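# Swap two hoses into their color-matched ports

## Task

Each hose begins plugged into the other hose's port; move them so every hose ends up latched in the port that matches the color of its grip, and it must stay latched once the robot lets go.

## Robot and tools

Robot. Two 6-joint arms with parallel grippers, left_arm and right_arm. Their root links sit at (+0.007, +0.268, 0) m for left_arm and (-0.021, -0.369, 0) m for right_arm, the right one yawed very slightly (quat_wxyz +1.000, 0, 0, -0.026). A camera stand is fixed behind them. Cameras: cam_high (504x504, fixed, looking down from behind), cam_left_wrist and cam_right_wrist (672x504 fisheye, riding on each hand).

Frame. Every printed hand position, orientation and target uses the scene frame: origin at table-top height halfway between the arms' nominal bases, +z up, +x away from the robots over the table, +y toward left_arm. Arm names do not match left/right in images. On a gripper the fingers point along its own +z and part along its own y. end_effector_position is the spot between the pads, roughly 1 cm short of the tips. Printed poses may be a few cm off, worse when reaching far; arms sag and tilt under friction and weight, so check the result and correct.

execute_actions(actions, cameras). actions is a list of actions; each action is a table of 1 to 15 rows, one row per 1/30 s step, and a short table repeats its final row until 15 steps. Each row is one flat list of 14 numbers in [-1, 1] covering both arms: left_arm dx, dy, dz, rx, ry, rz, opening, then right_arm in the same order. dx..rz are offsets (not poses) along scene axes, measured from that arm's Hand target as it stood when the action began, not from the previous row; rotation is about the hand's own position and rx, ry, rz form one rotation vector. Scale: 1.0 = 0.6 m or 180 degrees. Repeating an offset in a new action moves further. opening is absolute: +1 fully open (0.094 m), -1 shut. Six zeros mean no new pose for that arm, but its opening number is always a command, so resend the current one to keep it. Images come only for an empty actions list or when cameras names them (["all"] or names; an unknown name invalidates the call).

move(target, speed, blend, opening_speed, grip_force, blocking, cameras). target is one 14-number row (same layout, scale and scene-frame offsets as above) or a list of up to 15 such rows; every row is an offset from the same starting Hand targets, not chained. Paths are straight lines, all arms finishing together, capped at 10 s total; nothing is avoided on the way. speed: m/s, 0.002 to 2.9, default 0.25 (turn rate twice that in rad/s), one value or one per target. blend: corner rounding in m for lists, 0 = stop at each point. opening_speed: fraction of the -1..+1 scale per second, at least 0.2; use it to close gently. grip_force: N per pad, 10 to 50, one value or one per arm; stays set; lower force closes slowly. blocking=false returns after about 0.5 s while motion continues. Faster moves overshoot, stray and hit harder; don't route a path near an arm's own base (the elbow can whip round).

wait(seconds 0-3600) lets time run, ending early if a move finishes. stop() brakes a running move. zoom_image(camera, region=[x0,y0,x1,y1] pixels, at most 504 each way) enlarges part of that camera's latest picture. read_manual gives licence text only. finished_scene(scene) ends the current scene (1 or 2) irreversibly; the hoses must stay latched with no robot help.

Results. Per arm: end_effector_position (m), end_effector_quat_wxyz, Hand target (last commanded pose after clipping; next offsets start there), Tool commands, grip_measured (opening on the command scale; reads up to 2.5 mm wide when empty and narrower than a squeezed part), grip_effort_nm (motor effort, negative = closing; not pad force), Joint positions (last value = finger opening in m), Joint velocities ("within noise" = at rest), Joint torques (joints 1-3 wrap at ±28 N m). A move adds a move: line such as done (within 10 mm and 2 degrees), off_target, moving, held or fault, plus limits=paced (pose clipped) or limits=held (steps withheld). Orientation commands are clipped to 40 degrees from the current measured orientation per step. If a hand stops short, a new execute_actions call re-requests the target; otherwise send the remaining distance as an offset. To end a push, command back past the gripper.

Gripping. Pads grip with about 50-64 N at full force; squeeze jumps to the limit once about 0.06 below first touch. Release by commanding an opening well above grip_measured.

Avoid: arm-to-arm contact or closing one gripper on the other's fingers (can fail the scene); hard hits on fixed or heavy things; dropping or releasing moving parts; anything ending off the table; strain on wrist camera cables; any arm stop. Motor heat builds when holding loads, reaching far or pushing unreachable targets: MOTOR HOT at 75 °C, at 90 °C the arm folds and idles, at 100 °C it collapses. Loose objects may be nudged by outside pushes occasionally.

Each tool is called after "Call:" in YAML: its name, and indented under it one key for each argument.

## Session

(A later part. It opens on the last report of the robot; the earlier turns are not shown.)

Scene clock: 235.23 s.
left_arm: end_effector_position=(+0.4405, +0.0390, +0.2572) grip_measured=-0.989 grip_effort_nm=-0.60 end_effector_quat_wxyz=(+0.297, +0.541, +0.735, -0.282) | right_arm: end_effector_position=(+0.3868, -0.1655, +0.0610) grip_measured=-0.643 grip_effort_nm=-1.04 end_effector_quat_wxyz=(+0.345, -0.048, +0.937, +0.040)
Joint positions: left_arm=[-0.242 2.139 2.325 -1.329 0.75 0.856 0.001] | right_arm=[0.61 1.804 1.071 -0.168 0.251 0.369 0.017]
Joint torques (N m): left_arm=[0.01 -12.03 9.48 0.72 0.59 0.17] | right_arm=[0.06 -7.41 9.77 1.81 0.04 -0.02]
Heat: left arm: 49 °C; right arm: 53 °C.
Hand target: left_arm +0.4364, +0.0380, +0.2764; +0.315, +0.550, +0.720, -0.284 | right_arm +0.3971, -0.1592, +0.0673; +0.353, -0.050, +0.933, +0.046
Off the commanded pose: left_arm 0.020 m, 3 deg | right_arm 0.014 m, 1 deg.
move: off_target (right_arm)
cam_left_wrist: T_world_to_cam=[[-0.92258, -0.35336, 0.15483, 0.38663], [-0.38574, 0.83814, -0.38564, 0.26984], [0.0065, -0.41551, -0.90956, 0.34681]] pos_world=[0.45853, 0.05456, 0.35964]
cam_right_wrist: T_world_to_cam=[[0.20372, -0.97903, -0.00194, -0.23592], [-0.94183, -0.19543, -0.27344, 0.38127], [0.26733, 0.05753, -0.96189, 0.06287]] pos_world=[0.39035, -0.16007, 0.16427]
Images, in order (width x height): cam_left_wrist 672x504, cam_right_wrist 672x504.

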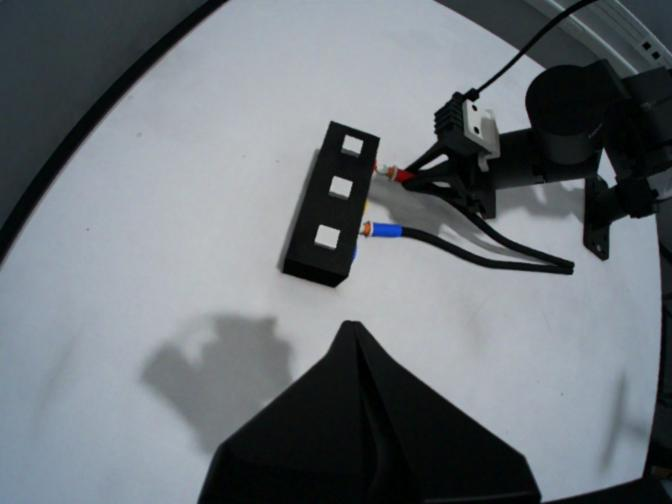

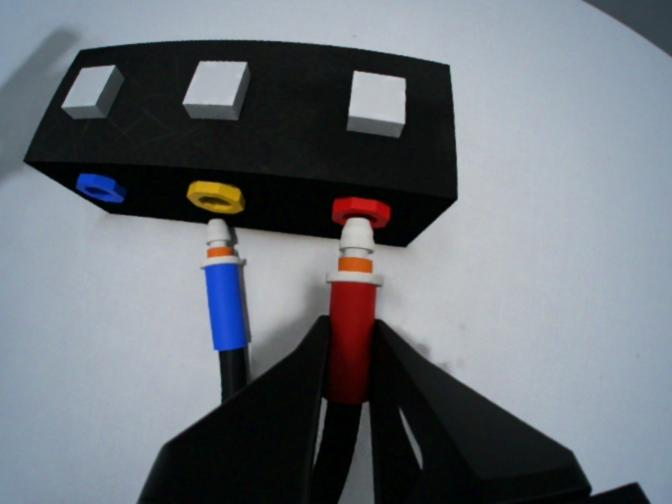

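Call:
move:
  target:
    - [0,0,0,0,0,0,-1,0.025,-0.001,0.006,0,0,0,-1]
  speed: 0.06
  cameras: ["cam_right_wrist","cam_left_wrist"]

Call:
zoom_image:
  camera: "cam_left_wrist"
  region: [330, 100, 480, 280]

Call:
zoom_image:
  camera: "cam_right_wrist"
  region: [250, 100, 450, 300]

Scene clock: 236.07 s.
left_arm: end_effector_position=(+0.4405, +0.0390, +0.2572) grip_measured=-0.989 grip_effort_nm=-0.60 end_effector_quat_wxyz=(+0.297, +0.541, +0.735, -0.282) | right_arm: end_effector_position=(+0.3966, -0.1669, +0.0599) grip_measured=-0.643 grip_effort_nm=-1.05 end_effector_quat_wxyz=(+0.335, -0.050, +0.940, +0.038)
Joint positions: left_arm=[-0.242 2.139 2.325 -1.329 0.75 0.856 0.001] | right_arm=[0.589 1.839 1.127 -0.205 0.233 0.351 0.017]
Joint torques (N m): left_arm=[0.02 -12.01 9.47 0.73 0.58 0.17] | right_arm=[-0.16 -7.87 10.32 1.95 0.09 -0.03]
Heat: left arm: 49 °C; right arm: 53 °C.
Hand target: left_arm +0.4364, +0.0380, +0.2764; +0.315, +0.550, +0.720, -0.284 | right_arm +0.4121, -0.1597, +0.0710; +0.353, -0.050, +0.933, +0.046
Off the commanded pose: left_arm 0.020 m, 3 deg | right_arm 0.020 m, 2 deg.
move: off_target (right_arm)
cam_left_wrist: T_world_to_cam=[[-0.92258, -0.35336, 0.15483, 0.38663], [-0.38574, 0.83814, -0.38564, 0.26984], [0.0065, -0.41551, -0.90956, 0.34681]] pos_world=[0.45853, 0.05456, 0.35964]
cam_right_wrist: T_world_to_cam=[[0.20764, -0.9782, 0.00096, -0.24088], [-0.94652, -0.20117, -0.25224, 0.38961], [0.24693, 0.05147, -0.96766, 0.06673]] pos_world=[0.40231, -0.16068, 0.16307]
Images, in order (width x height): cam_left_wrist 672x504, cam_right_wrist 672x504.

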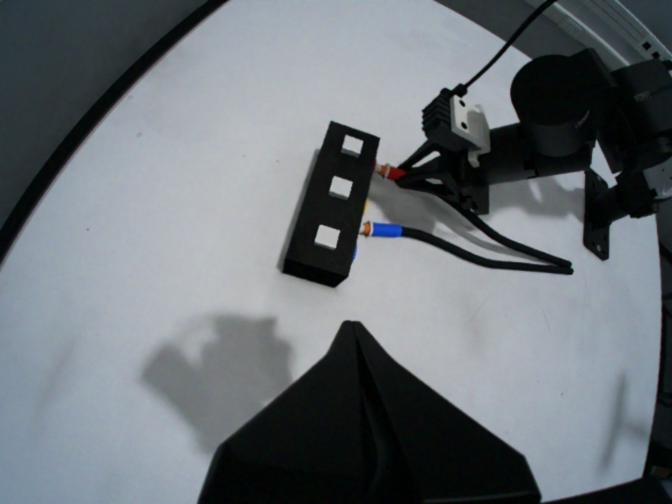

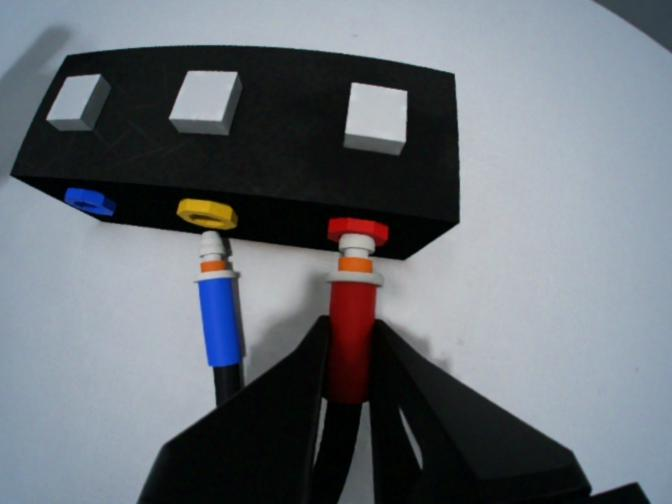

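Scaled by 2.800 from the camera's image (finer frame: 960x720).

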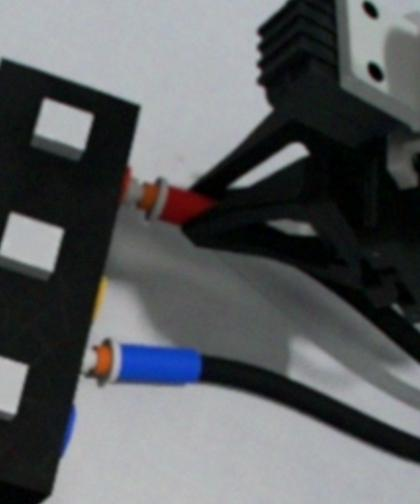

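Scaled by 2.520 from the camera's image (finer frame: 960x720).

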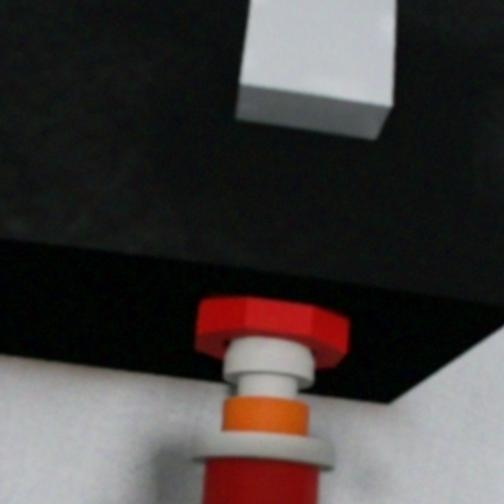

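Call:
move:
  target:
    - [0,0,0,0,0,0,-1,0.03,0.005,0.02,0,0,0,-1]
    - [0,0,0,0,0,0,-1,0.08,0.008,0.035,0,0,0,-1]
  speed: 0.1
  cameras: ["cam_right_wrist","cam_left_wrist"]

Call:
zoom_image:
  camera: "cam_left_wrist"
  region: [330, 100, 480, 280]

Call:
zoom_image:
  camera: "cam_right_wrist"
  region: [250, 100, 450, 300]

Scene clock: 237.77 s.
left_arm: end_effector_position=(+0.4405, +0.0390, +0.2572) grip_measured=-0.989 grip_effort_nm=-0.60 end_effector_quat_wxyz=(+0.297, +0.541, +0.735, -0.282) | right_arm: end_effector_position=(+0.4025, -0.1673, +0.0642) grip_measured=-0.643 grip_effort_nm=-1.05 end_effector_quat_wxyz=(+0.266, -0.071, +0.961, +0.025)
Joint positions: left_arm=[-0.242 2.139 2.325 -1.329 0.75 0.856 0.001] | right_arm=[0.56 1.917 1.337 -0.476 0.174 0.316 0.017]
Joint torques (N m): left_arm=[0.02 -12.01 9.48 0.72 0.58 0.17] | right_arm=[-1.77 -7.72 12.45 3.26 0.39 -0.03]
Heat: left arm: 49 °C; right arm: 53 °C.
Hand target: left_arm +0.4364, +0.0380, +0.2764; +0.315, +0.550, +0.720, -0.284 | right_arm +0.4601, -0.1549, +0.0919; +0.353, -0.050, +0.933, +0.046
Off the commanded pose: left_arm 0.020 m, 3 deg | right_arm 0.065 m, 11 deg.
move: off_target (right_arm)
cam_left_wrist: T_world_to_cam=[[-0.92258, -0.35336, 0.15483, 0.38663], [-0.38574, 0.83814, -0.38564, 0.26984], [0.0065, -0.41551, -0.90956, 0.34681]] pos_world=[0.45853, 0.05456, 0.35964]
cam_right_wrist: T_world_to_cam=[[0.24061, -0.9705, 0.01515, -0.25544], [-0.96457, -0.24082, -0.10772, 0.38748], [0.10819, 0.0113, -0.99407, 0.12029]] pos_world=[0.4222, -0.15596, 0.16518]
Images, in order (width x height): cam_left_wrist 672x504, cam_right_wrist 672x504.

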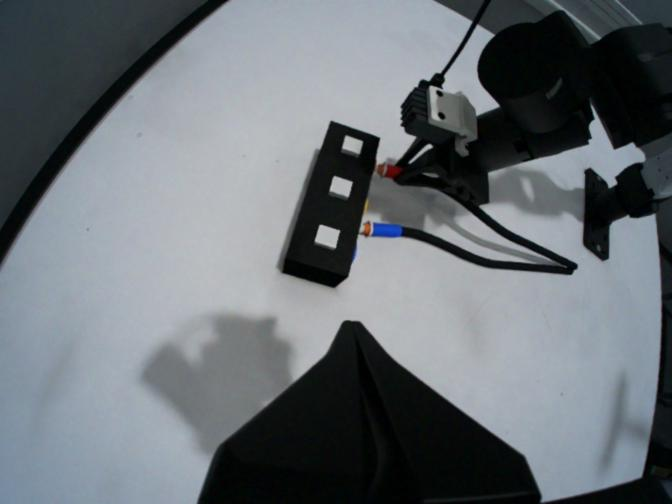

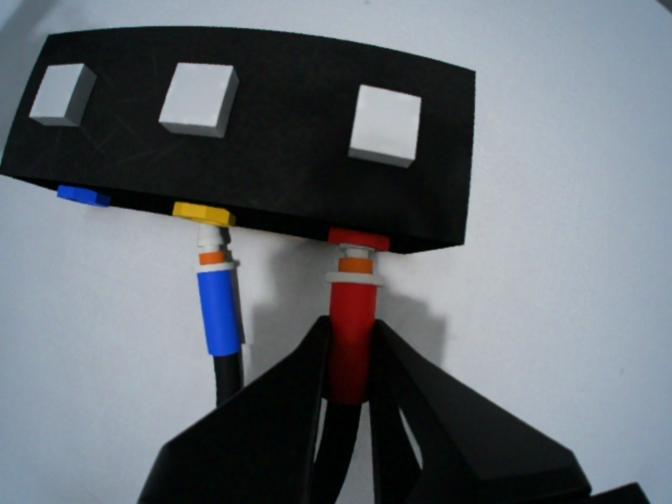

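Scaled by 2.800 from the camera's image (finer frame: 960x720).

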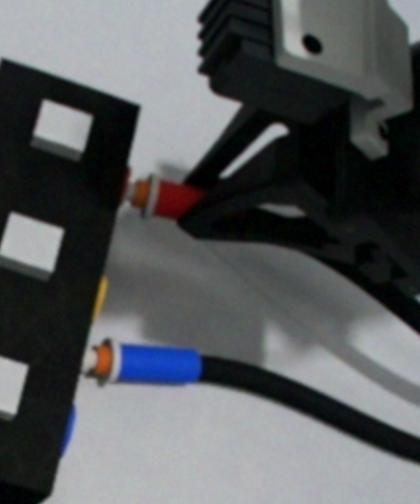

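Scaled by 2.520 from the camera's image (finer frame: 960x720).

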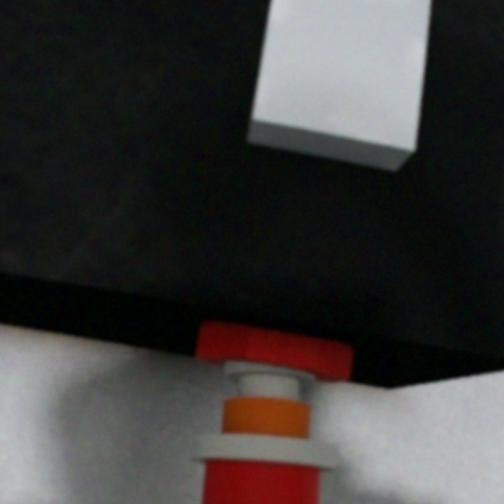

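Call:
move:
  target:
    - [0,0,0,0,0,0,-1,0.02,0.006,0.0,0,-0.07,0,-1]
    - [0,0,0,0,0,0,-1,0.07,0.01,0.01,0,-0.09,0,-1]
  speed: 0.1
  cameras: ["cam_right_wrist","cam_left_wrist"]

Call:
zoom_image:
  camera: "cam_left_wrist"
  region: [330, 100, 480, 280]

Call:
zoom_image:
  camera: "cam_right_wrist"
  region: [250, 100, 450, 300]

Scene clock: 240.33 s.
left_arm: end_effector_position=(+0.4405, +0.0390, +0.2572) grip_measured=-0.989 grip_effort_nm=-0.60 end_effector_quat_wxyz=(+0.297, +0.541, +0.735, -0.282) | right_arm: end_effector_position=(+0.4064, -0.1675, +0.0544) grip_measured=-0.645 grip_effort_nm=-1.04 end_effector_quat_wxyz=(+0.313, -0.089, +0.946, +0.003)
Joint positions: left_arm=[-0.242 2.139 2.325 -1.329 0.75 0.856 0.001] | right_arm=[0.583 1.906 1.227 -0.299 0.249 0.269 0.017]
Joint torques (N m): left_arm=[0.03 -12.01 9.48 0.73 0.58 0.17] | right_arm=[-3.23 -7.35 11.15 5.32 0.74 -0.32]
Heat: left arm: 49 °C; right arm: 55 °C.
Hand target: left_arm +0.4364, +0.0380, +0.2764; +0.315, +0.550, +0.720, -0.284 | right_arm +0.5021, -0.1489, +0.0981; +0.481, -0.056, +0.874, +0.039
Off the commanded pose: left_arm 0.020 m, 3 deg | right_arm 0.107 m, 22 deg.
move: off_target (right_arm)
cam_left_wrist: T_world_to_cam=[[-0.92258, -0.35336, 0.15483, 0.38663], [-0.38574, 0.83814, -0.38564, 0.26984], [0.0065, -0.41551, -0.90956, 0.34681]] pos_world=[0.45853, 0.05456, 0.35964]
cam_right_wrist: T_world_to_cam=[[0.25762, -0.96274, 0.08221, -0.26563], [-0.94322, -0.26904, -0.19484, 0.38149], [0.2097, -0.02735, -0.97738, 0.06144]] pos_world=[0.41538, -0.15142, 0.15622]
Images, in order (width x height): cam_left_wrist 672x504, cam_right_wrist 672x504.

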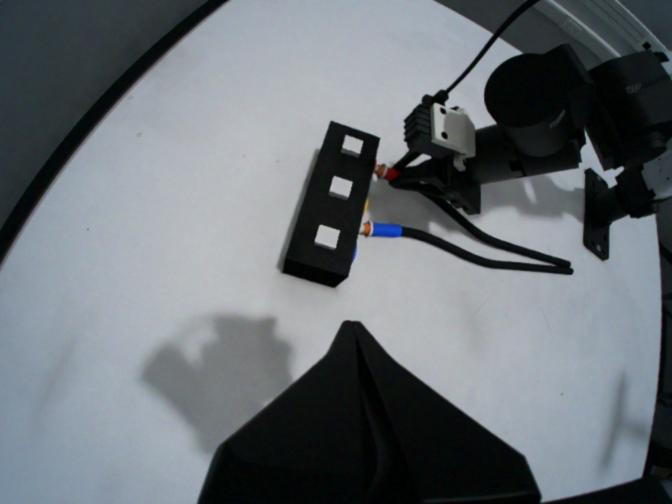

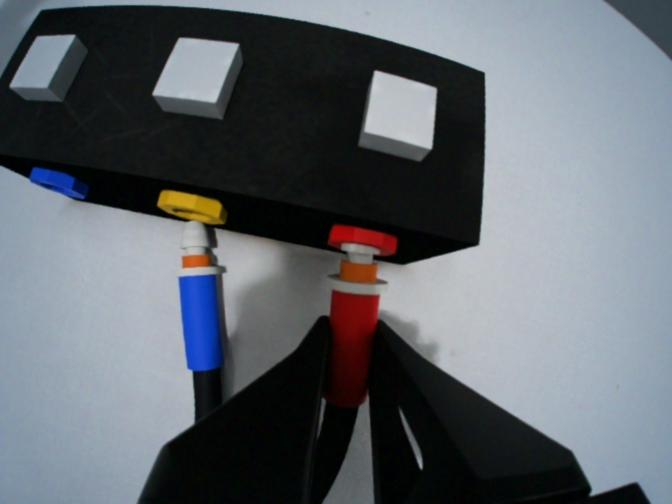

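Scaled by 2.800 from the camera's image (finer frame: 960x720).

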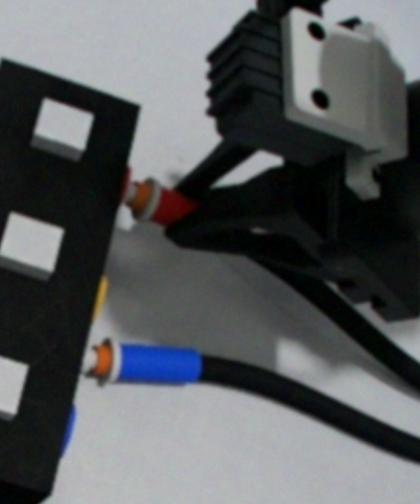

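Scaled by 2.520 from the camera's image (finer frame: 960x720).

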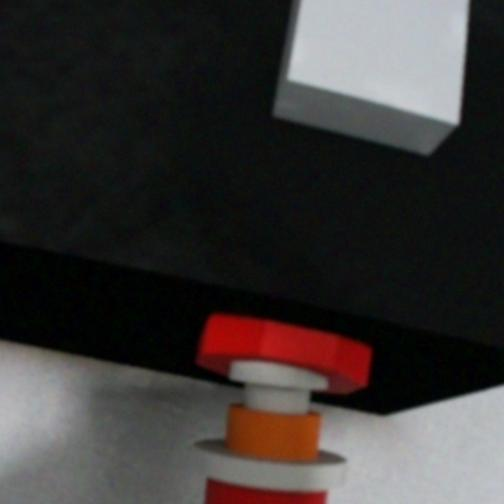

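Call:
move:
  target:
    - [0,0,0,0,0,0,-1,-0.06,-0.005,0.04,0,0.03,-0.02,-1]
    - [0,0,0,0,0,0,-1,-0.02,-0.002,0.08,0,0.03,-0.02,-1]
    - [0,0,0,0,0,0,-1,0.07,0.0,0.12,0,0.0,-0.02,-1]
  speed: 0.1
  cameras: ["cam_right_wrist","cam_left_wrist"]

Call:
zoom_image:
  camera: "cam_left_wrist"
  region: [330, 100, 480, 280]

Call:
zoom_image:
  camera: "cam_right_wrist"
  region: [250, 100, 450, 300]

Scene clock: 243.50 s.
left_arm: end_effector_position=(+0.4405, +0.0390, +0.2572) grip_measured=-0.989 grip_effort_nm=-0.60 end_effector_quat_wxyz=(+0.297, +0.541, +0.735, -0.282) | right_arm: end_effector_position=(+0.4072, -0.1672, +0.0792) grip_measured=-0.645 grip_effort_nm=-1.04 end_effector_quat_wxyz=(+0.260, -0.094, +0.961, -0.002)
Joint positions: left_arm=[-0.242 2.139 2.325 -1.329 0.75 0.856 0.001] | right_arm=[0.569 1.937 1.436 -0.585 0.21 0.27 0.017]
Joint torques (N m): left_arm=[0.01 -12.01 9.48 0.72 0.59 0.18] | right_arm=[-3.92 -11.99 18.13 4.93 1.46 -0.02]
Heat: left arm: 49 °C; right arm: 58 °C.
Hand target: left_arm +0.4364, +0.0380, +0.2764; +0.315, +0.550, +0.720, -0.284 | right_arm +0.5441, -0.1489, +0.1701; +0.482, -0.028, +0.875, +0.024
Off the commanded pose: left_arm 0.020 m, 3 deg | right_arm 0.165 m, 29 deg.
move: off_target (right_arm)
cam_left_wrist: T_world_to_cam=[[-0.92258, -0.35336, 0.15483, 0.38663], [-0.38574, 0.83814, -0.38564, 0.26984], [0.0065, -0.41551, -0.90956, 0.34681]] pos_world=[0.45853, 0.05456, 0.35964]
cam_right_wrist: T_world_to_cam=[[0.2705, -0.95971, 0.076, -0.27184], [-0.95733, -0.27649, -0.08406, 0.38293], [0.10169, -0.05002, -0.99356, 0.12699]] pos_world=[0.42721, -0.14866, 0.17902]
Images, in order (width x height): cam_left_wrist 672x504, cam_right_wrist 672x504.

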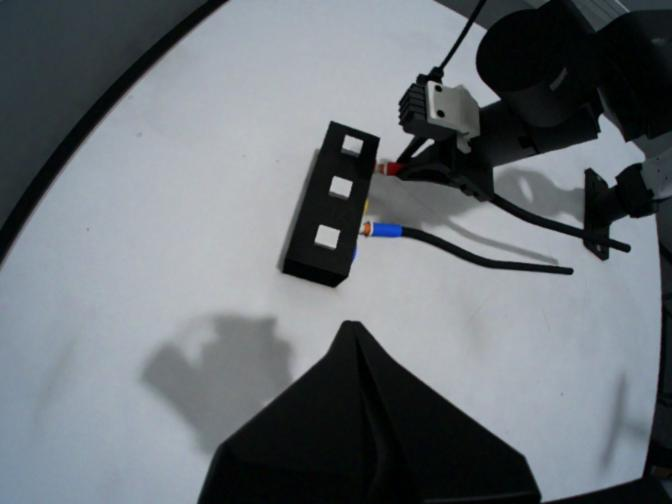

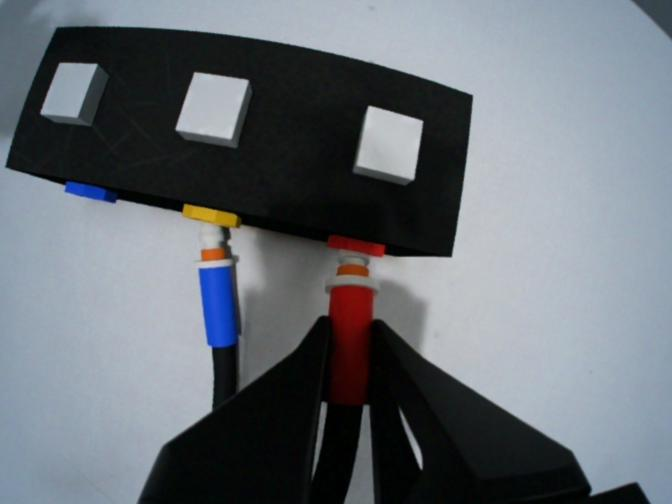

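Scaled by 2.800 from the camera's image (finer frame: 960x720).

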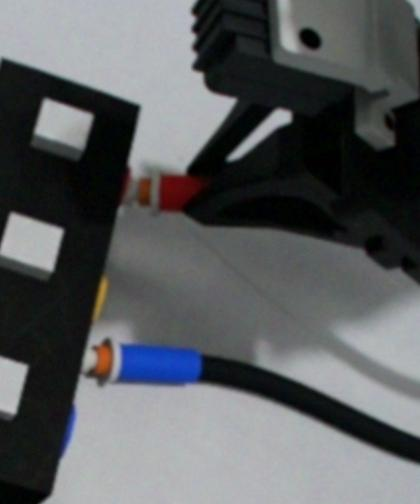

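Scaled by 2.520 from the camera's image (finer frame: 960x720).

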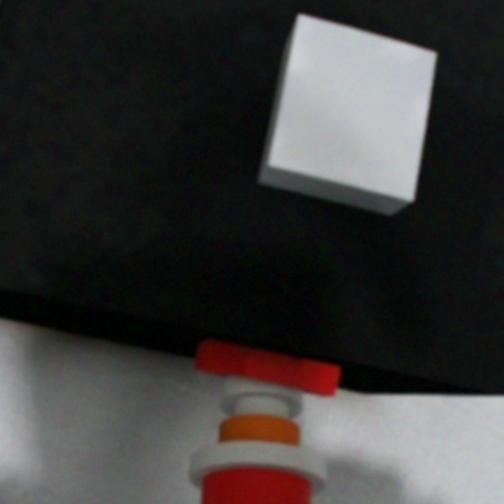

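Call:
move:
  target:
    - [0,0,0,0,0,0,-1,0.03,0.0,0.0,0,0.0,-0.01,-1]
    - [0,0,0,0,0,0,-1,0.03,0.0,-0.06,0,-0.02,-0.01,-1]
  speed: 0.05
  cameras: ["cam_right_wrist","cam_left_wrist"]

Call:
zoom_image:
  camera: "cam_left_wrist"
  region: [330, 100, 480, 280]

Call:
zoom_image:
  camera: "cam_right_wrist"
  region: [250, 100, 450, 300]

Scene clock: 247.47 s.
left_arm: end_effector_position=(+0.4405, +0.0390, +0.2572) grip_measured=-0.989 grip_effort_nm=-0.60 end_effector_quat_wxyz=(+0.297, +0.541, +0.735, -0.282) | right_arm: end_effector_position=(+0.4085, -0.1670, +0.0781) grip_measured=-0.645 grip_effort_nm=-1.05 end_effector_quat_wxyz=(+0.236, -0.085, +0.968, -0.008)
Joint positions: left_arm=[-0.242 2.139 2.325 -1.329 0.75 0.856 0.001] | right_arm=[0.566 1.979 1.515 -0.673 0.205 0.294 0.017]
Joint torques (N m): left_arm=[0.03 -12.01 9.5 0.72 0.58 0.17] | right_arm=[-4 -9.11 13.31 6.11 1.86 0.05]
Heat: left arm: 49 °C; right arm: 64 °C.
Hand target: left_arm +0.4364, +0.0380, +0.2764; +0.315, +0.550, +0.720, -0.284 | right_arm +0.5621, -0.1491, +0.1340; +0.510, -0.015, +0.860, +0.015
Off the commanded pose: left_arm 0.020 m, 3 deg | right_arm 0.164 m, 35 deg.
move: off_target (right_arm)
cam_left_wrist: T_world_to_cam=[[-0.92258, -0.35336, 0.15483, 0.38663], [-0.38574, 0.83814, -0.38564, 0.26984], [0.0065, -0.41551, -0.90956, 0.34681]] pos_world=[0.45853, 0.05456, 0.35964]
cam_right_wrist: T_world_to_cam=[[0.25317, -0.96463, 0.0735, -0.26551], [-0.96597, -0.25622, -0.03541, 0.38721], [0.05299, -0.06203, -0.99667, 0.14398]] pos_world=[0.43362, -0.14797, 0.17673]
Images, in order (width x height): cam_left_wrist 672x504, cam_right_wrist 672x504.

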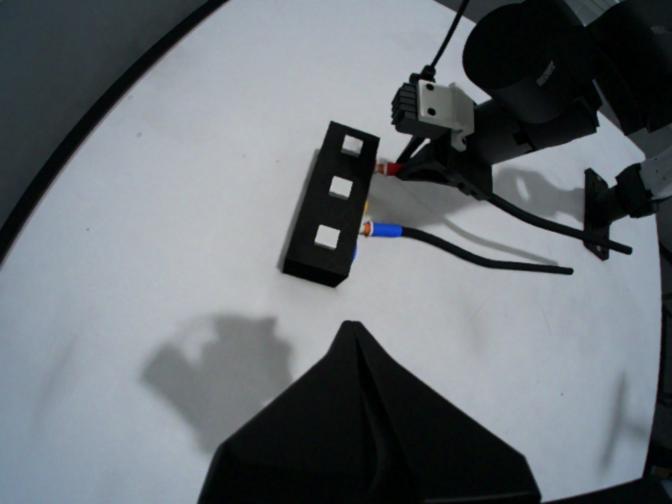

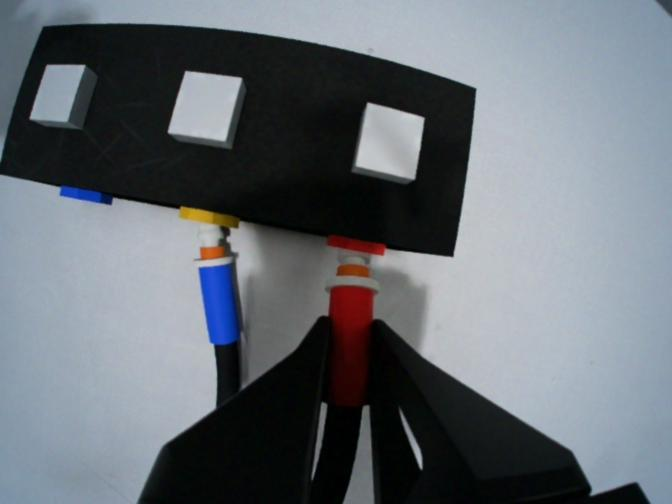

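Scaled by 2.800 from the camera's image (finer frame: 960x720).

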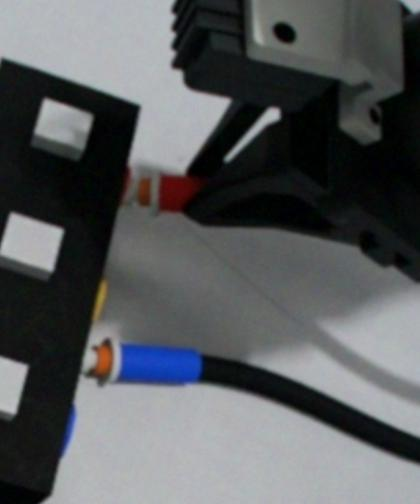

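Scaled by 2.520 from the camera's image (finer frame: 960x720).

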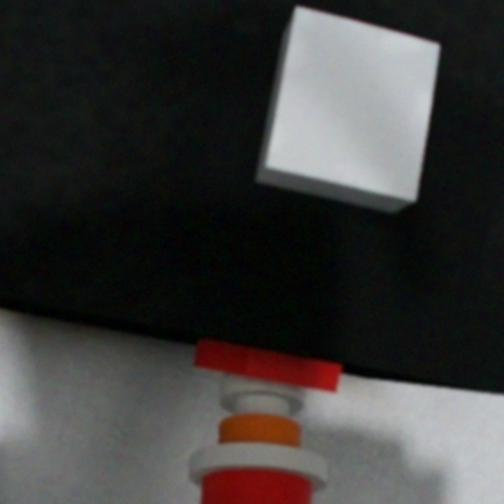

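Call:
move:
  target:
    - [0,0,0,0,0,0,-1,-0.27,-0.012,-0.14,0,0.097,0.01,-1]
    - [0,0,0,0,0,0,-1,-0.237,-0.01,-0.098,0,0.097,0.01,-1]
    - [0,0,0,0,0,0,-1,-0.1,-0.005,-0.06,0,0.085,0.01,-1]
  speed: 0.12
  cameras: ["cam_right_wrist","cam_left_wrist"]

Call:
zoom_image:
  camera: "cam_left_wrist"
  region: [330, 100, 480, 280]

Call:
zoom_image:
  camera: "cam_right_wrist"
  region: [250, 100, 450, 300]

Scene clock: 251.57 s.
left_arm: end_effector_position=(+0.4405, +0.0390, +0.2572) grip_measured=-0.989 grip_effort_nm=-0.60 end_effector_quat_wxyz=(+0.297, +0.541, +0.735, -0.282) | right_arm: end_effector_position=(+0.4074, -0.1665, +0.0579) grip_measured=-0.646 grip_effort_nm=-1.05 end_effector_quat_wxyz=(+0.246, -0.069, +0.967, -0.002)
Joint positions: left_arm=[-0.242 2.139 2.325 -1.329 0.75 0.856 0.001] | right_arm=[0.57 1.983 1.429 -0.564 0.212 0.328 0.017]
Joint torques (N m): left_arm=[0.03 -12.01 9.48 0.72 0.58 0.18] | right_arm=[-3.26 -8.28 13.79 4.22 0.85 0]
Heat: left arm: 50 °C; right arm: 65 °C.
Hand target: left_arm +0.4364, +0.0380, +0.2764; +0.315, +0.550, +0.720, -0.284 | right_arm +0.5021, -0.1520, +0.0980; +0.390, -0.027, +0.920, +0.025
Off the commanded pose: left_arm 0.020 m, 3 deg | right_arm 0.104 m, 18 deg.
move: off_target (right_arm)
cam_left_wrist: T_world_to_cam=[[-0.92258, -0.35336, 0.15483, 0.38663], [-0.38574, 0.83814, -0.38564, 0.26984], [0.0065, -0.41551, -0.90956, 0.34681]] pos_world=[0.45853, 0.05456, 0.35964]
cam_right_wrist: T_world_to_cam=[[0.22447, -0.97275, 0.05809, -0.25208], [-0.972, -0.22775, -0.05782, 0.39404], [0.06948, -0.04348, -0.99664, 0.12029]] pos_world=[0.43123, -0.15024, 0.15731]
Images, in order (width x height): cam_left_wrist 672x504, cam_right_wrist 672x504.

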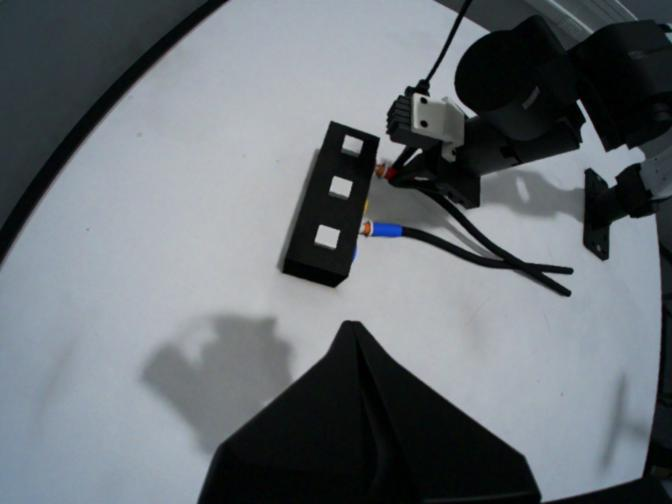

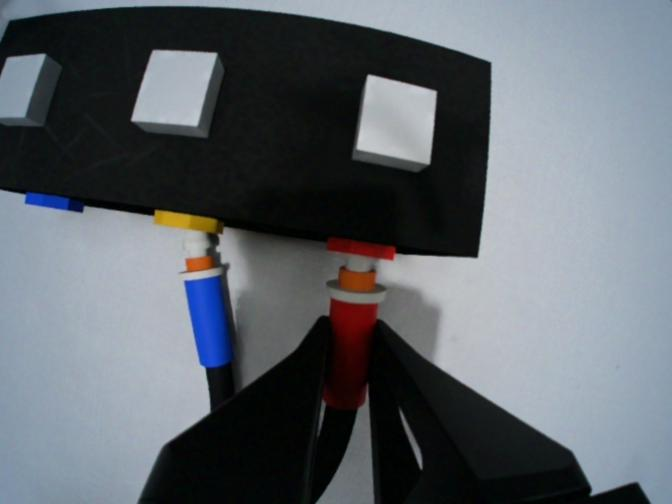

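Scaled by 2.800 from the camera's image (finer frame: 960x720).

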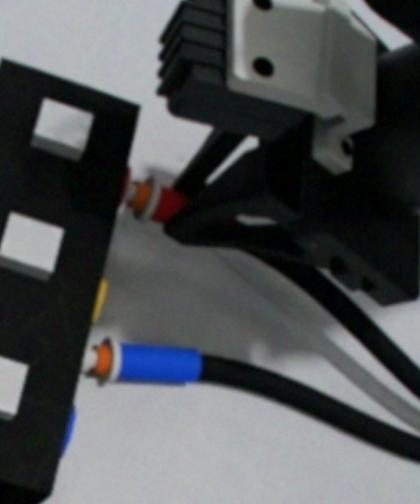

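Scaled by 2.520 from the camera's image (finer frame: 960x720).

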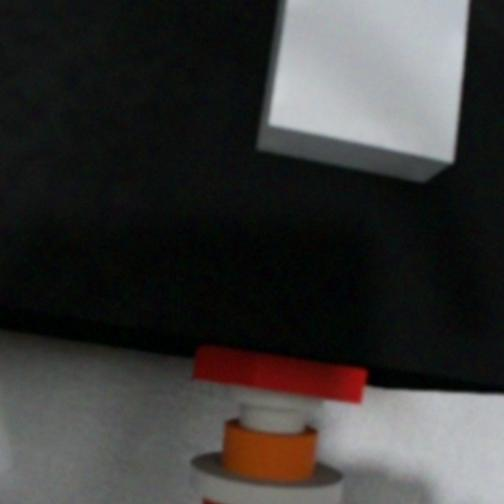

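Call:
move:
  target:
    - [0,0,0,0,0,0,-1,0.0,0.0,0.05,0,0.0,0,-1]
    - [0,0,0,0,0,0,-1,0.02,0.0,0.09,0,0.0,0,-1]
  speed: 0.03
  cameras: ["cam_right_wrist","cam_left_wrist"]

Call:
zoom_image:
  camera: "cam_left_wrist"
  region: [330, 100, 480, 280]

Call:
zoom_image:
  camera: "cam_right_wrist"
  region: [250, 100, 450, 300]

Scene clock: 254.70 s.
left_arm: end_effector_position=(+0.4405, +0.0390, +0.2572) grip_measured=-0.989 grip_effort_nm=-0.60 end_effector_quat_wxyz=(+0.297, +0.541, +0.735, -0.282) | right_arm: end_effector_position=(+0.4079, -0.1662, +0.0779) grip_measured=-0.647 grip_effort_nm=-1.05 end_effector_quat_wxyz=(+0.210, -0.072, +0.975, +0.000)
Joint positions: left_arm=[-0.242 2.139 2.325 -1.329 0.75 0.856 0.001] | right_arm=[0.556 2.013 1.586 -0.756 0.172 0.323 0.017]
Joint torques (N m): left_arm=[0.02 -12.01 9.48 0.72 0.58 0.17] | right_arm=[-2.82 -12.92 17.03 3.85 1.17 0.03]
Heat: left arm: 50 °C; right arm: 66 °C.
Hand target: left_arm +0.4364, +0.0380, +0.2764; +0.315, +0.550, +0.720, -0.284 | right_arm +0.5141, -0.1520, +0.1520; +0.390, -0.027, +0.920, +0.025
Off the commanded pose: left_arm 0.020 m, 3 deg | right_arm 0.130 m, 23 deg.
move: off_target (right_arm)
cam_left_wrist: T_world_to_cam=[[-0.92258, -0.35336, 0.15483, 0.38663], [-0.38574, 0.83814, -0.38564, 0.26984], [0.0065, -0.41551, -0.90956, 0.34681]] pos_world=[0.45853, 0.05456, 0.35964]
cam_right_wrist: T_world_to_cam=[[0.23461, -0.97112, 0.04349, -0.25572], [-0.97208, -0.23416, 0.01524, 0.389], [-0.00461, -0.04585, -0.99894, 0.17011]] pos_world=[0.43892, -0.14944, 0.17513]
Images, in order (width x height): cam_left_wrist 672x504, cam_right_wrist 672x504.

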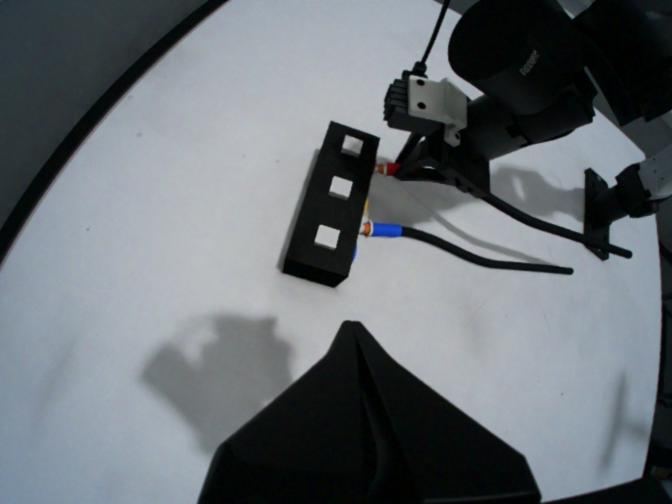

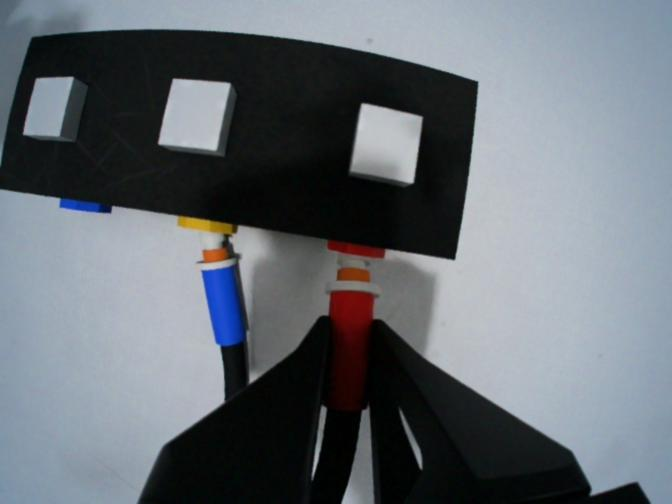

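Scaled by 2.800 from the camera's image (finer frame: 960x720).

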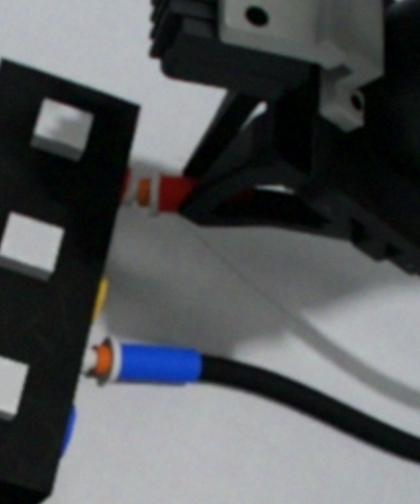

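Scaled by 2.520 from the camera's image (finer frame: 960x720).

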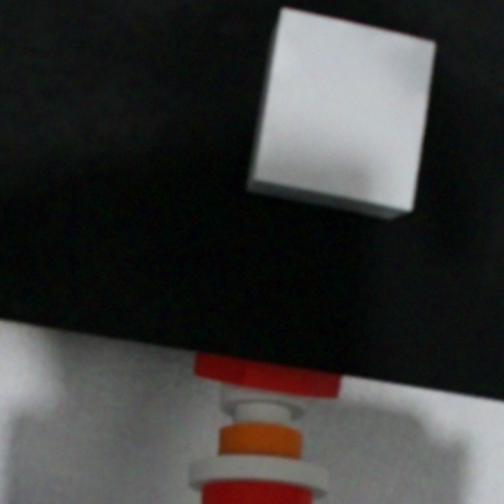

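Call:
move:
  target:
    - [0,0,0,0,0,0,-1,-0.19,0.0,-0.16,0,0.01,-0.04,-1]
    - [0,0,0,0,0,0,-1,-0.157,0.002,-0.125,0,0.0,-0.04,-1]
    - [0,0,0,0,0,0,-1,-0.06,0.005,-0.08,0,-0.01,-0.045,-1]
  speed: 0.1
  cameras: ["cam_right_wrist","cam_left_wrist"]

Call:
zoom_image:
  camera: "cam_left_wrist"
  region: [330, 100, 480, 280]

Call:
zoom_image:
  camera: "cam_right_wrist"
  region: [250, 100, 450, 300]

Scene clock: 259.07 s.
left_arm: end_effector_position=(+0.4405, +0.0390, +0.2572) grip_measured=-0.989 grip_effort_nm=-0.60 end_effector_quat_wxyz=(+0.297, +0.541, +0.735, -0.282) | right_arm: end_effector_position=(+0.4054, -0.1611, +0.0664) grip_measured=-0.647 grip_effort_nm=-1.05 end_effector_quat_wxyz=(+0.297, -0.006, +0.954, -0.038)
Joint positions: left_arm=[-0.242 2.139 2.325 -1.329 0.75 0.856 0.001] | right_arm=[0.642 1.967 1.394 -0.512 0.382 0.482 0.017]
Joint torques (N m): left_arm=[0.03 -12.03 9.47 0.72 0.58 0.18] | right_arm=[-3.12 -8.4 13.27 3.63 0.79 0]
Heat: left arm: 50 °C; right arm: 65 °C.
Hand target: left_arm +0.4364, +0.0380, +0.2764; +0.315, +0.550, +0.720, -0.284 | right_arm +0.4781, -0.1490, +0.1039; +0.405, +0.038, +0.913, -0.003
Off the commanded pose: left_arm 0.020 m, 3 deg | right_arm 0.083 m, 15 deg.
move: off_target (right_arm)
cam_left_wrist: T_world_to_cam=[[-0.92258, -0.35336, 0.15483, 0.38663], [-0.38574, 0.83814, -0.38564, 0.26984], [0.0065, -0.41551, -0.90956, 0.34681]] pos_world=[0.45853, 0.05456, 0.35964]
cam_right_wrist: T_world_to_cam=[[0.0812, -0.99103, 0.1061, -0.1949], [-0.98207, -0.09773, -0.16121, 0.42577], [0.17013, -0.09111, -0.9812, 0.07961]] pos_world=[0.42042, -0.14429, 0.16743]
Images, in order (width x height): cam_left_wrist 672x504, cam_right_wrist 672x504.

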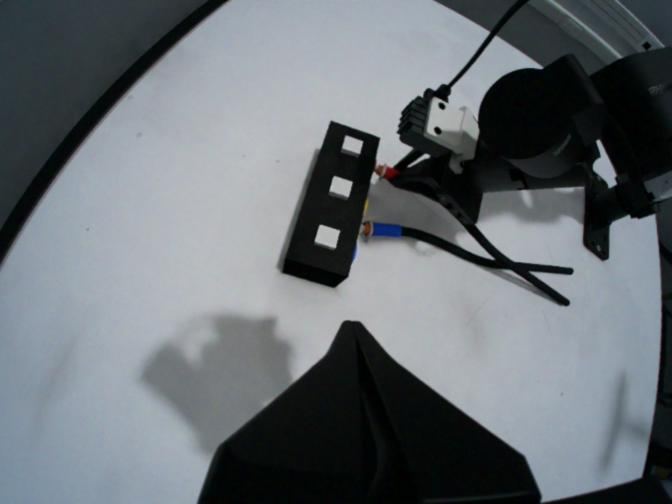

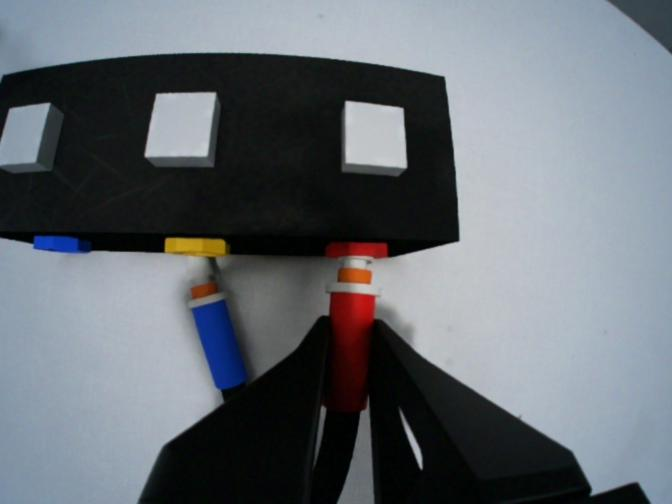

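Scaled by 2.800 from the camera's image (finer frame: 960x720).

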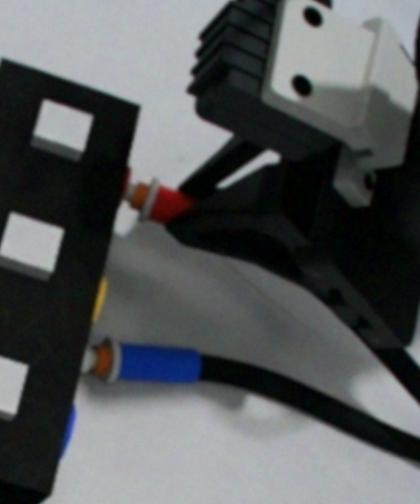

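Scaled by 2.520 from the camera's image (finer frame: 960x720).

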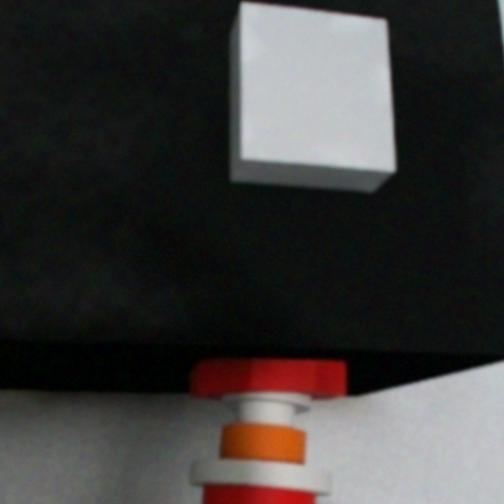

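Call:
move:
  target:
    - [0,0,0,0,0,0,-1,0.06,0.004,0.015,0,-0.01,-0.003,-1]
  speed: 0.08
  cameras: ["cam_right_wrist","cam_left_wrist"]

Call:
zoom_image:
  camera: "cam_left_wrist"
  region: [330, 100, 480, 280]

Call:
zoom_image:
  camera: "cam_right_wrist"
  region: [250, 100, 450, 300]

Scene clock: 260.60 s.
left_arm: end_effector_position=(+0.4405, +0.0390, +0.2572) grip_measured=-0.989 grip_effort_nm=-0.60 end_effector_quat_wxyz=(+0.297, +0.541, +0.735, -0.282) | right_arm: end_effector_position=(+0.4076, -0.1616, +0.0692) grip_measured=-0.647 grip_effort_nm=-1.04 end_effector_quat_wxyz=(+0.260, -0.018, +0.964, -0.047)
Joint positions: left_arm=[-0.242 2.139 2.325 -1.329 0.75 0.856 0.001] | right_arm=[0.628 2.015 1.513 -0.655 0.35 0.465 0.017]
Joint torques (N m): left_arm=[0.01 -12.01 9.47 0.73 0.59 0.17] | right_arm=[-4.36 -8.58 14.28 4.52 1.17 0.01]
Heat: left arm: 50 °C; right arm: 67 °C.
Hand target: left_arm +0.4364, +0.0380, +0.2764; +0.315, +0.550, +0.720, -0.284 | right_arm +0.5141, -0.1467, +0.1128; +0.420, +0.042, +0.907, -0.004
Off the commanded pose: left_arm 0.020 m, 3 deg | right_arm 0.116 m, 21 deg.
move: off_target (right_arm)
cam_left_wrist: T_world_to_cam=[[-0.92258, -0.35336, 0.15483, 0.38663], [-0.38574, 0.83814, -0.38564, 0.26984], [0.0065, -0.41551, -0.90956, 0.34681]] pos_world=[0.45853, 0.05456, 0.35964]
cam_right_wrist: T_world_to_cam=[[0.10329, -0.98706, 0.12267, -0.20535], [-0.99006, -0.11387, -0.08261, 0.42345], [0.0955, -0.11292, -0.989, 0.10938]] pos_world=[0.43001, -0.14212, 0.16835]
Images, in order (width x height): cam_left_wrist 672x504, cam_right_wrist 672x504.

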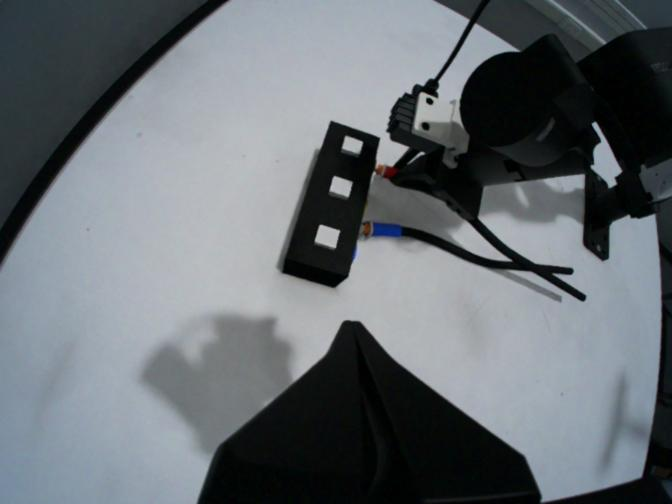

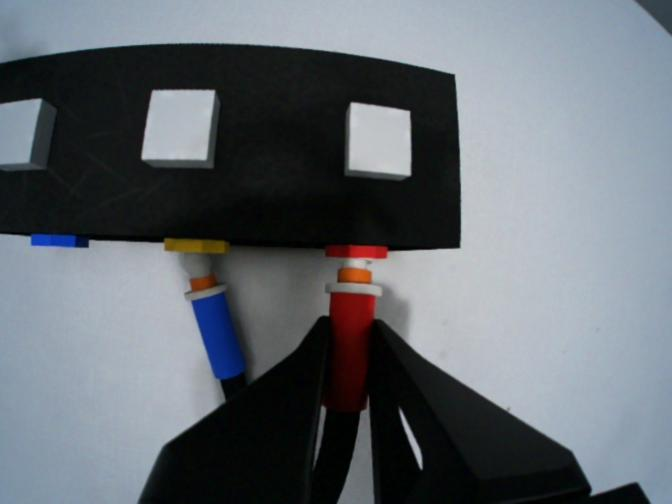

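Scaled by 2.800 from the camera's image (finer frame: 960x720).

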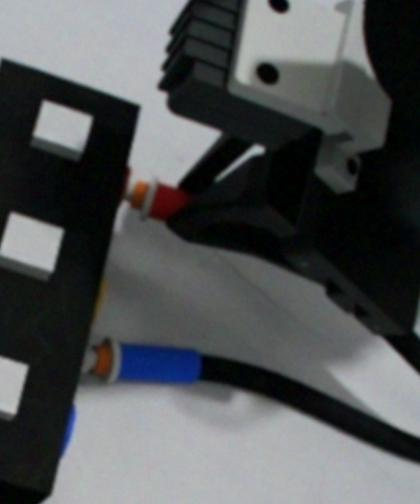

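Scaled by 2.520 from the camera's image (finer frame: 960x720).

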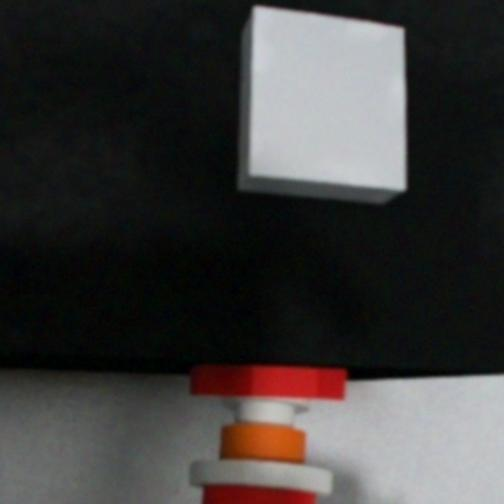

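Call:
move:
  target:
    - [0,0,0,0,0,0,-1,0.06,0.008,0.01,0,-0.03,-0.01,-1]
    - [0,0,0,0,0,0,-1,0.12,0.012,0.025,0,-0.04,-0.015,-1]
  speed: 0.12
  cameras: ["cam_right_wrist","cam_left_wrist"]

Call:
zoom_image:
  camera: "cam_left_wrist"
  region: [330, 100, 480, 280]

Call:
zoom_image:
  camera: "cam_right_wrist"
  region: [250, 100, 450, 300]

Scene clock: 263.40 s.
left_arm: end_effector_position=(+0.4405, +0.0390, +0.2572) grip_measured=-0.989 grip_effort_nm=-0.59 end_effector_quat_wxyz=(+0.297, +0.541, +0.735, -0.282) | right_arm: end_effector_position=(+0.4109, -0.1613, +0.0711) grip_measured=-0.647 grip_effort_nm=-1.05 end_effector_quat_wxyz=(+0.205, -0.023, +0.976, -0.072)
Joint positions: left_arm=[-0.242 2.139 2.325 -1.329 0.75 0.856 0.001] | right_arm=[0.619 2.123 1.729 -0.887 0.334 0.472 0.017]
Joint torques (N m): left_arm=[0.02 -12.01 9.47 0.72 0.59 0.17] | right_arm=[-5.96 -10.35 16.54 5.77 2.01 0.14]
Heat: left arm: 50 °C; right arm: 71 °C.
Hand target: left_arm +0.4364, +0.0380, +0.2764; +0.315, +0.550, +0.720, -0.284 | right_arm +0.5860, -0.1393, +0.1280; +0.476, +0.064, +0.877, -0.011
Off the commanded pose: left_arm 0.020 m, 3 deg | right_arm 0.185 m, 35 deg.
move: off_target (right_arm)
cam_left_wrist: T_world_to_cam=[[-0.92258, -0.35336, 0.15483, 0.38663], [-0.38574, 0.83814, -0.38564, 0.26984], [0.0065, -0.41551, -0.90956, 0.34681]] pos_world=[0.45853, 0.05456, 0.35964]
cam_right_wrist: T_world_to_cam=[[0.11052, -0.9806, 0.1619, -0.21031], [-0.99374, -0.10641, 0.03391, 0.42135], [-0.01603, -0.16463, -0.98623, 0.14819]] pos_world=[0.44433, -0.137, 0.16591]
Images, in order (width x height): cam_left_wrist 672x504, cam_right_wrist 672x504.

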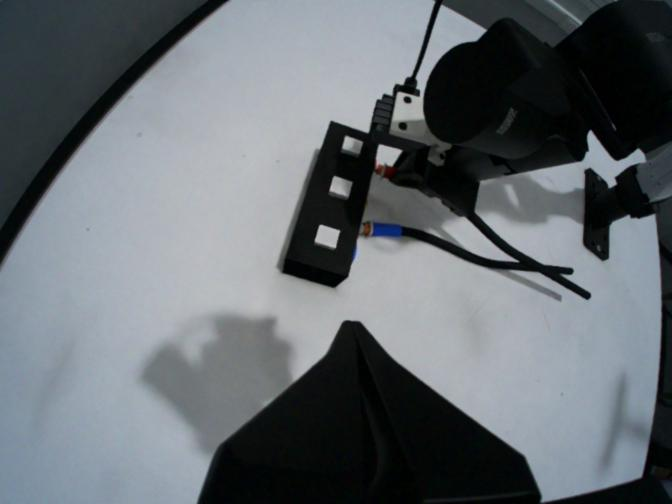

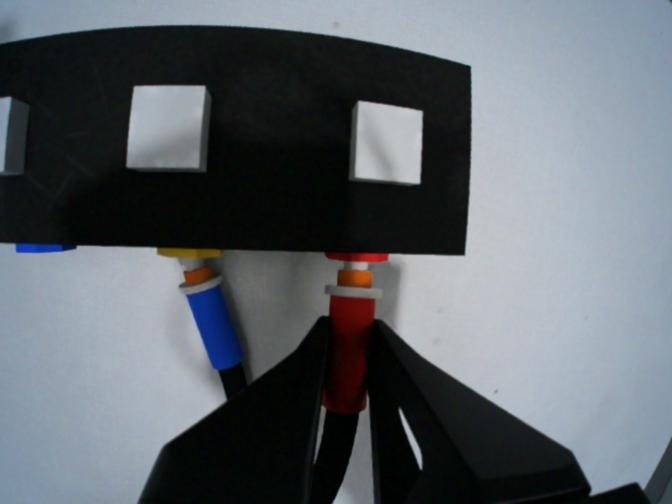

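Scaled by 2.800 from the camera's image (finer frame: 960x720).

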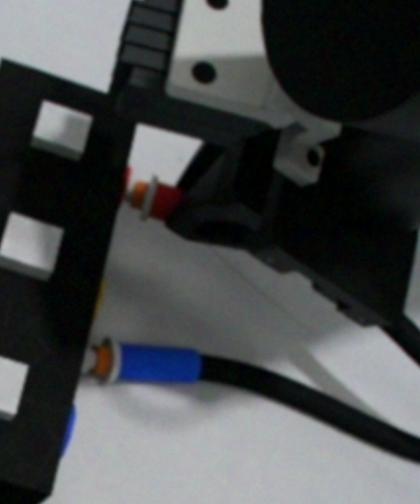

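Scaled by 2.520 from the camera's image (finer frame: 960x720).

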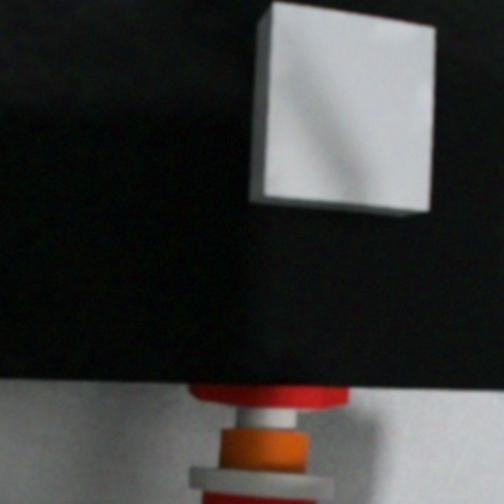

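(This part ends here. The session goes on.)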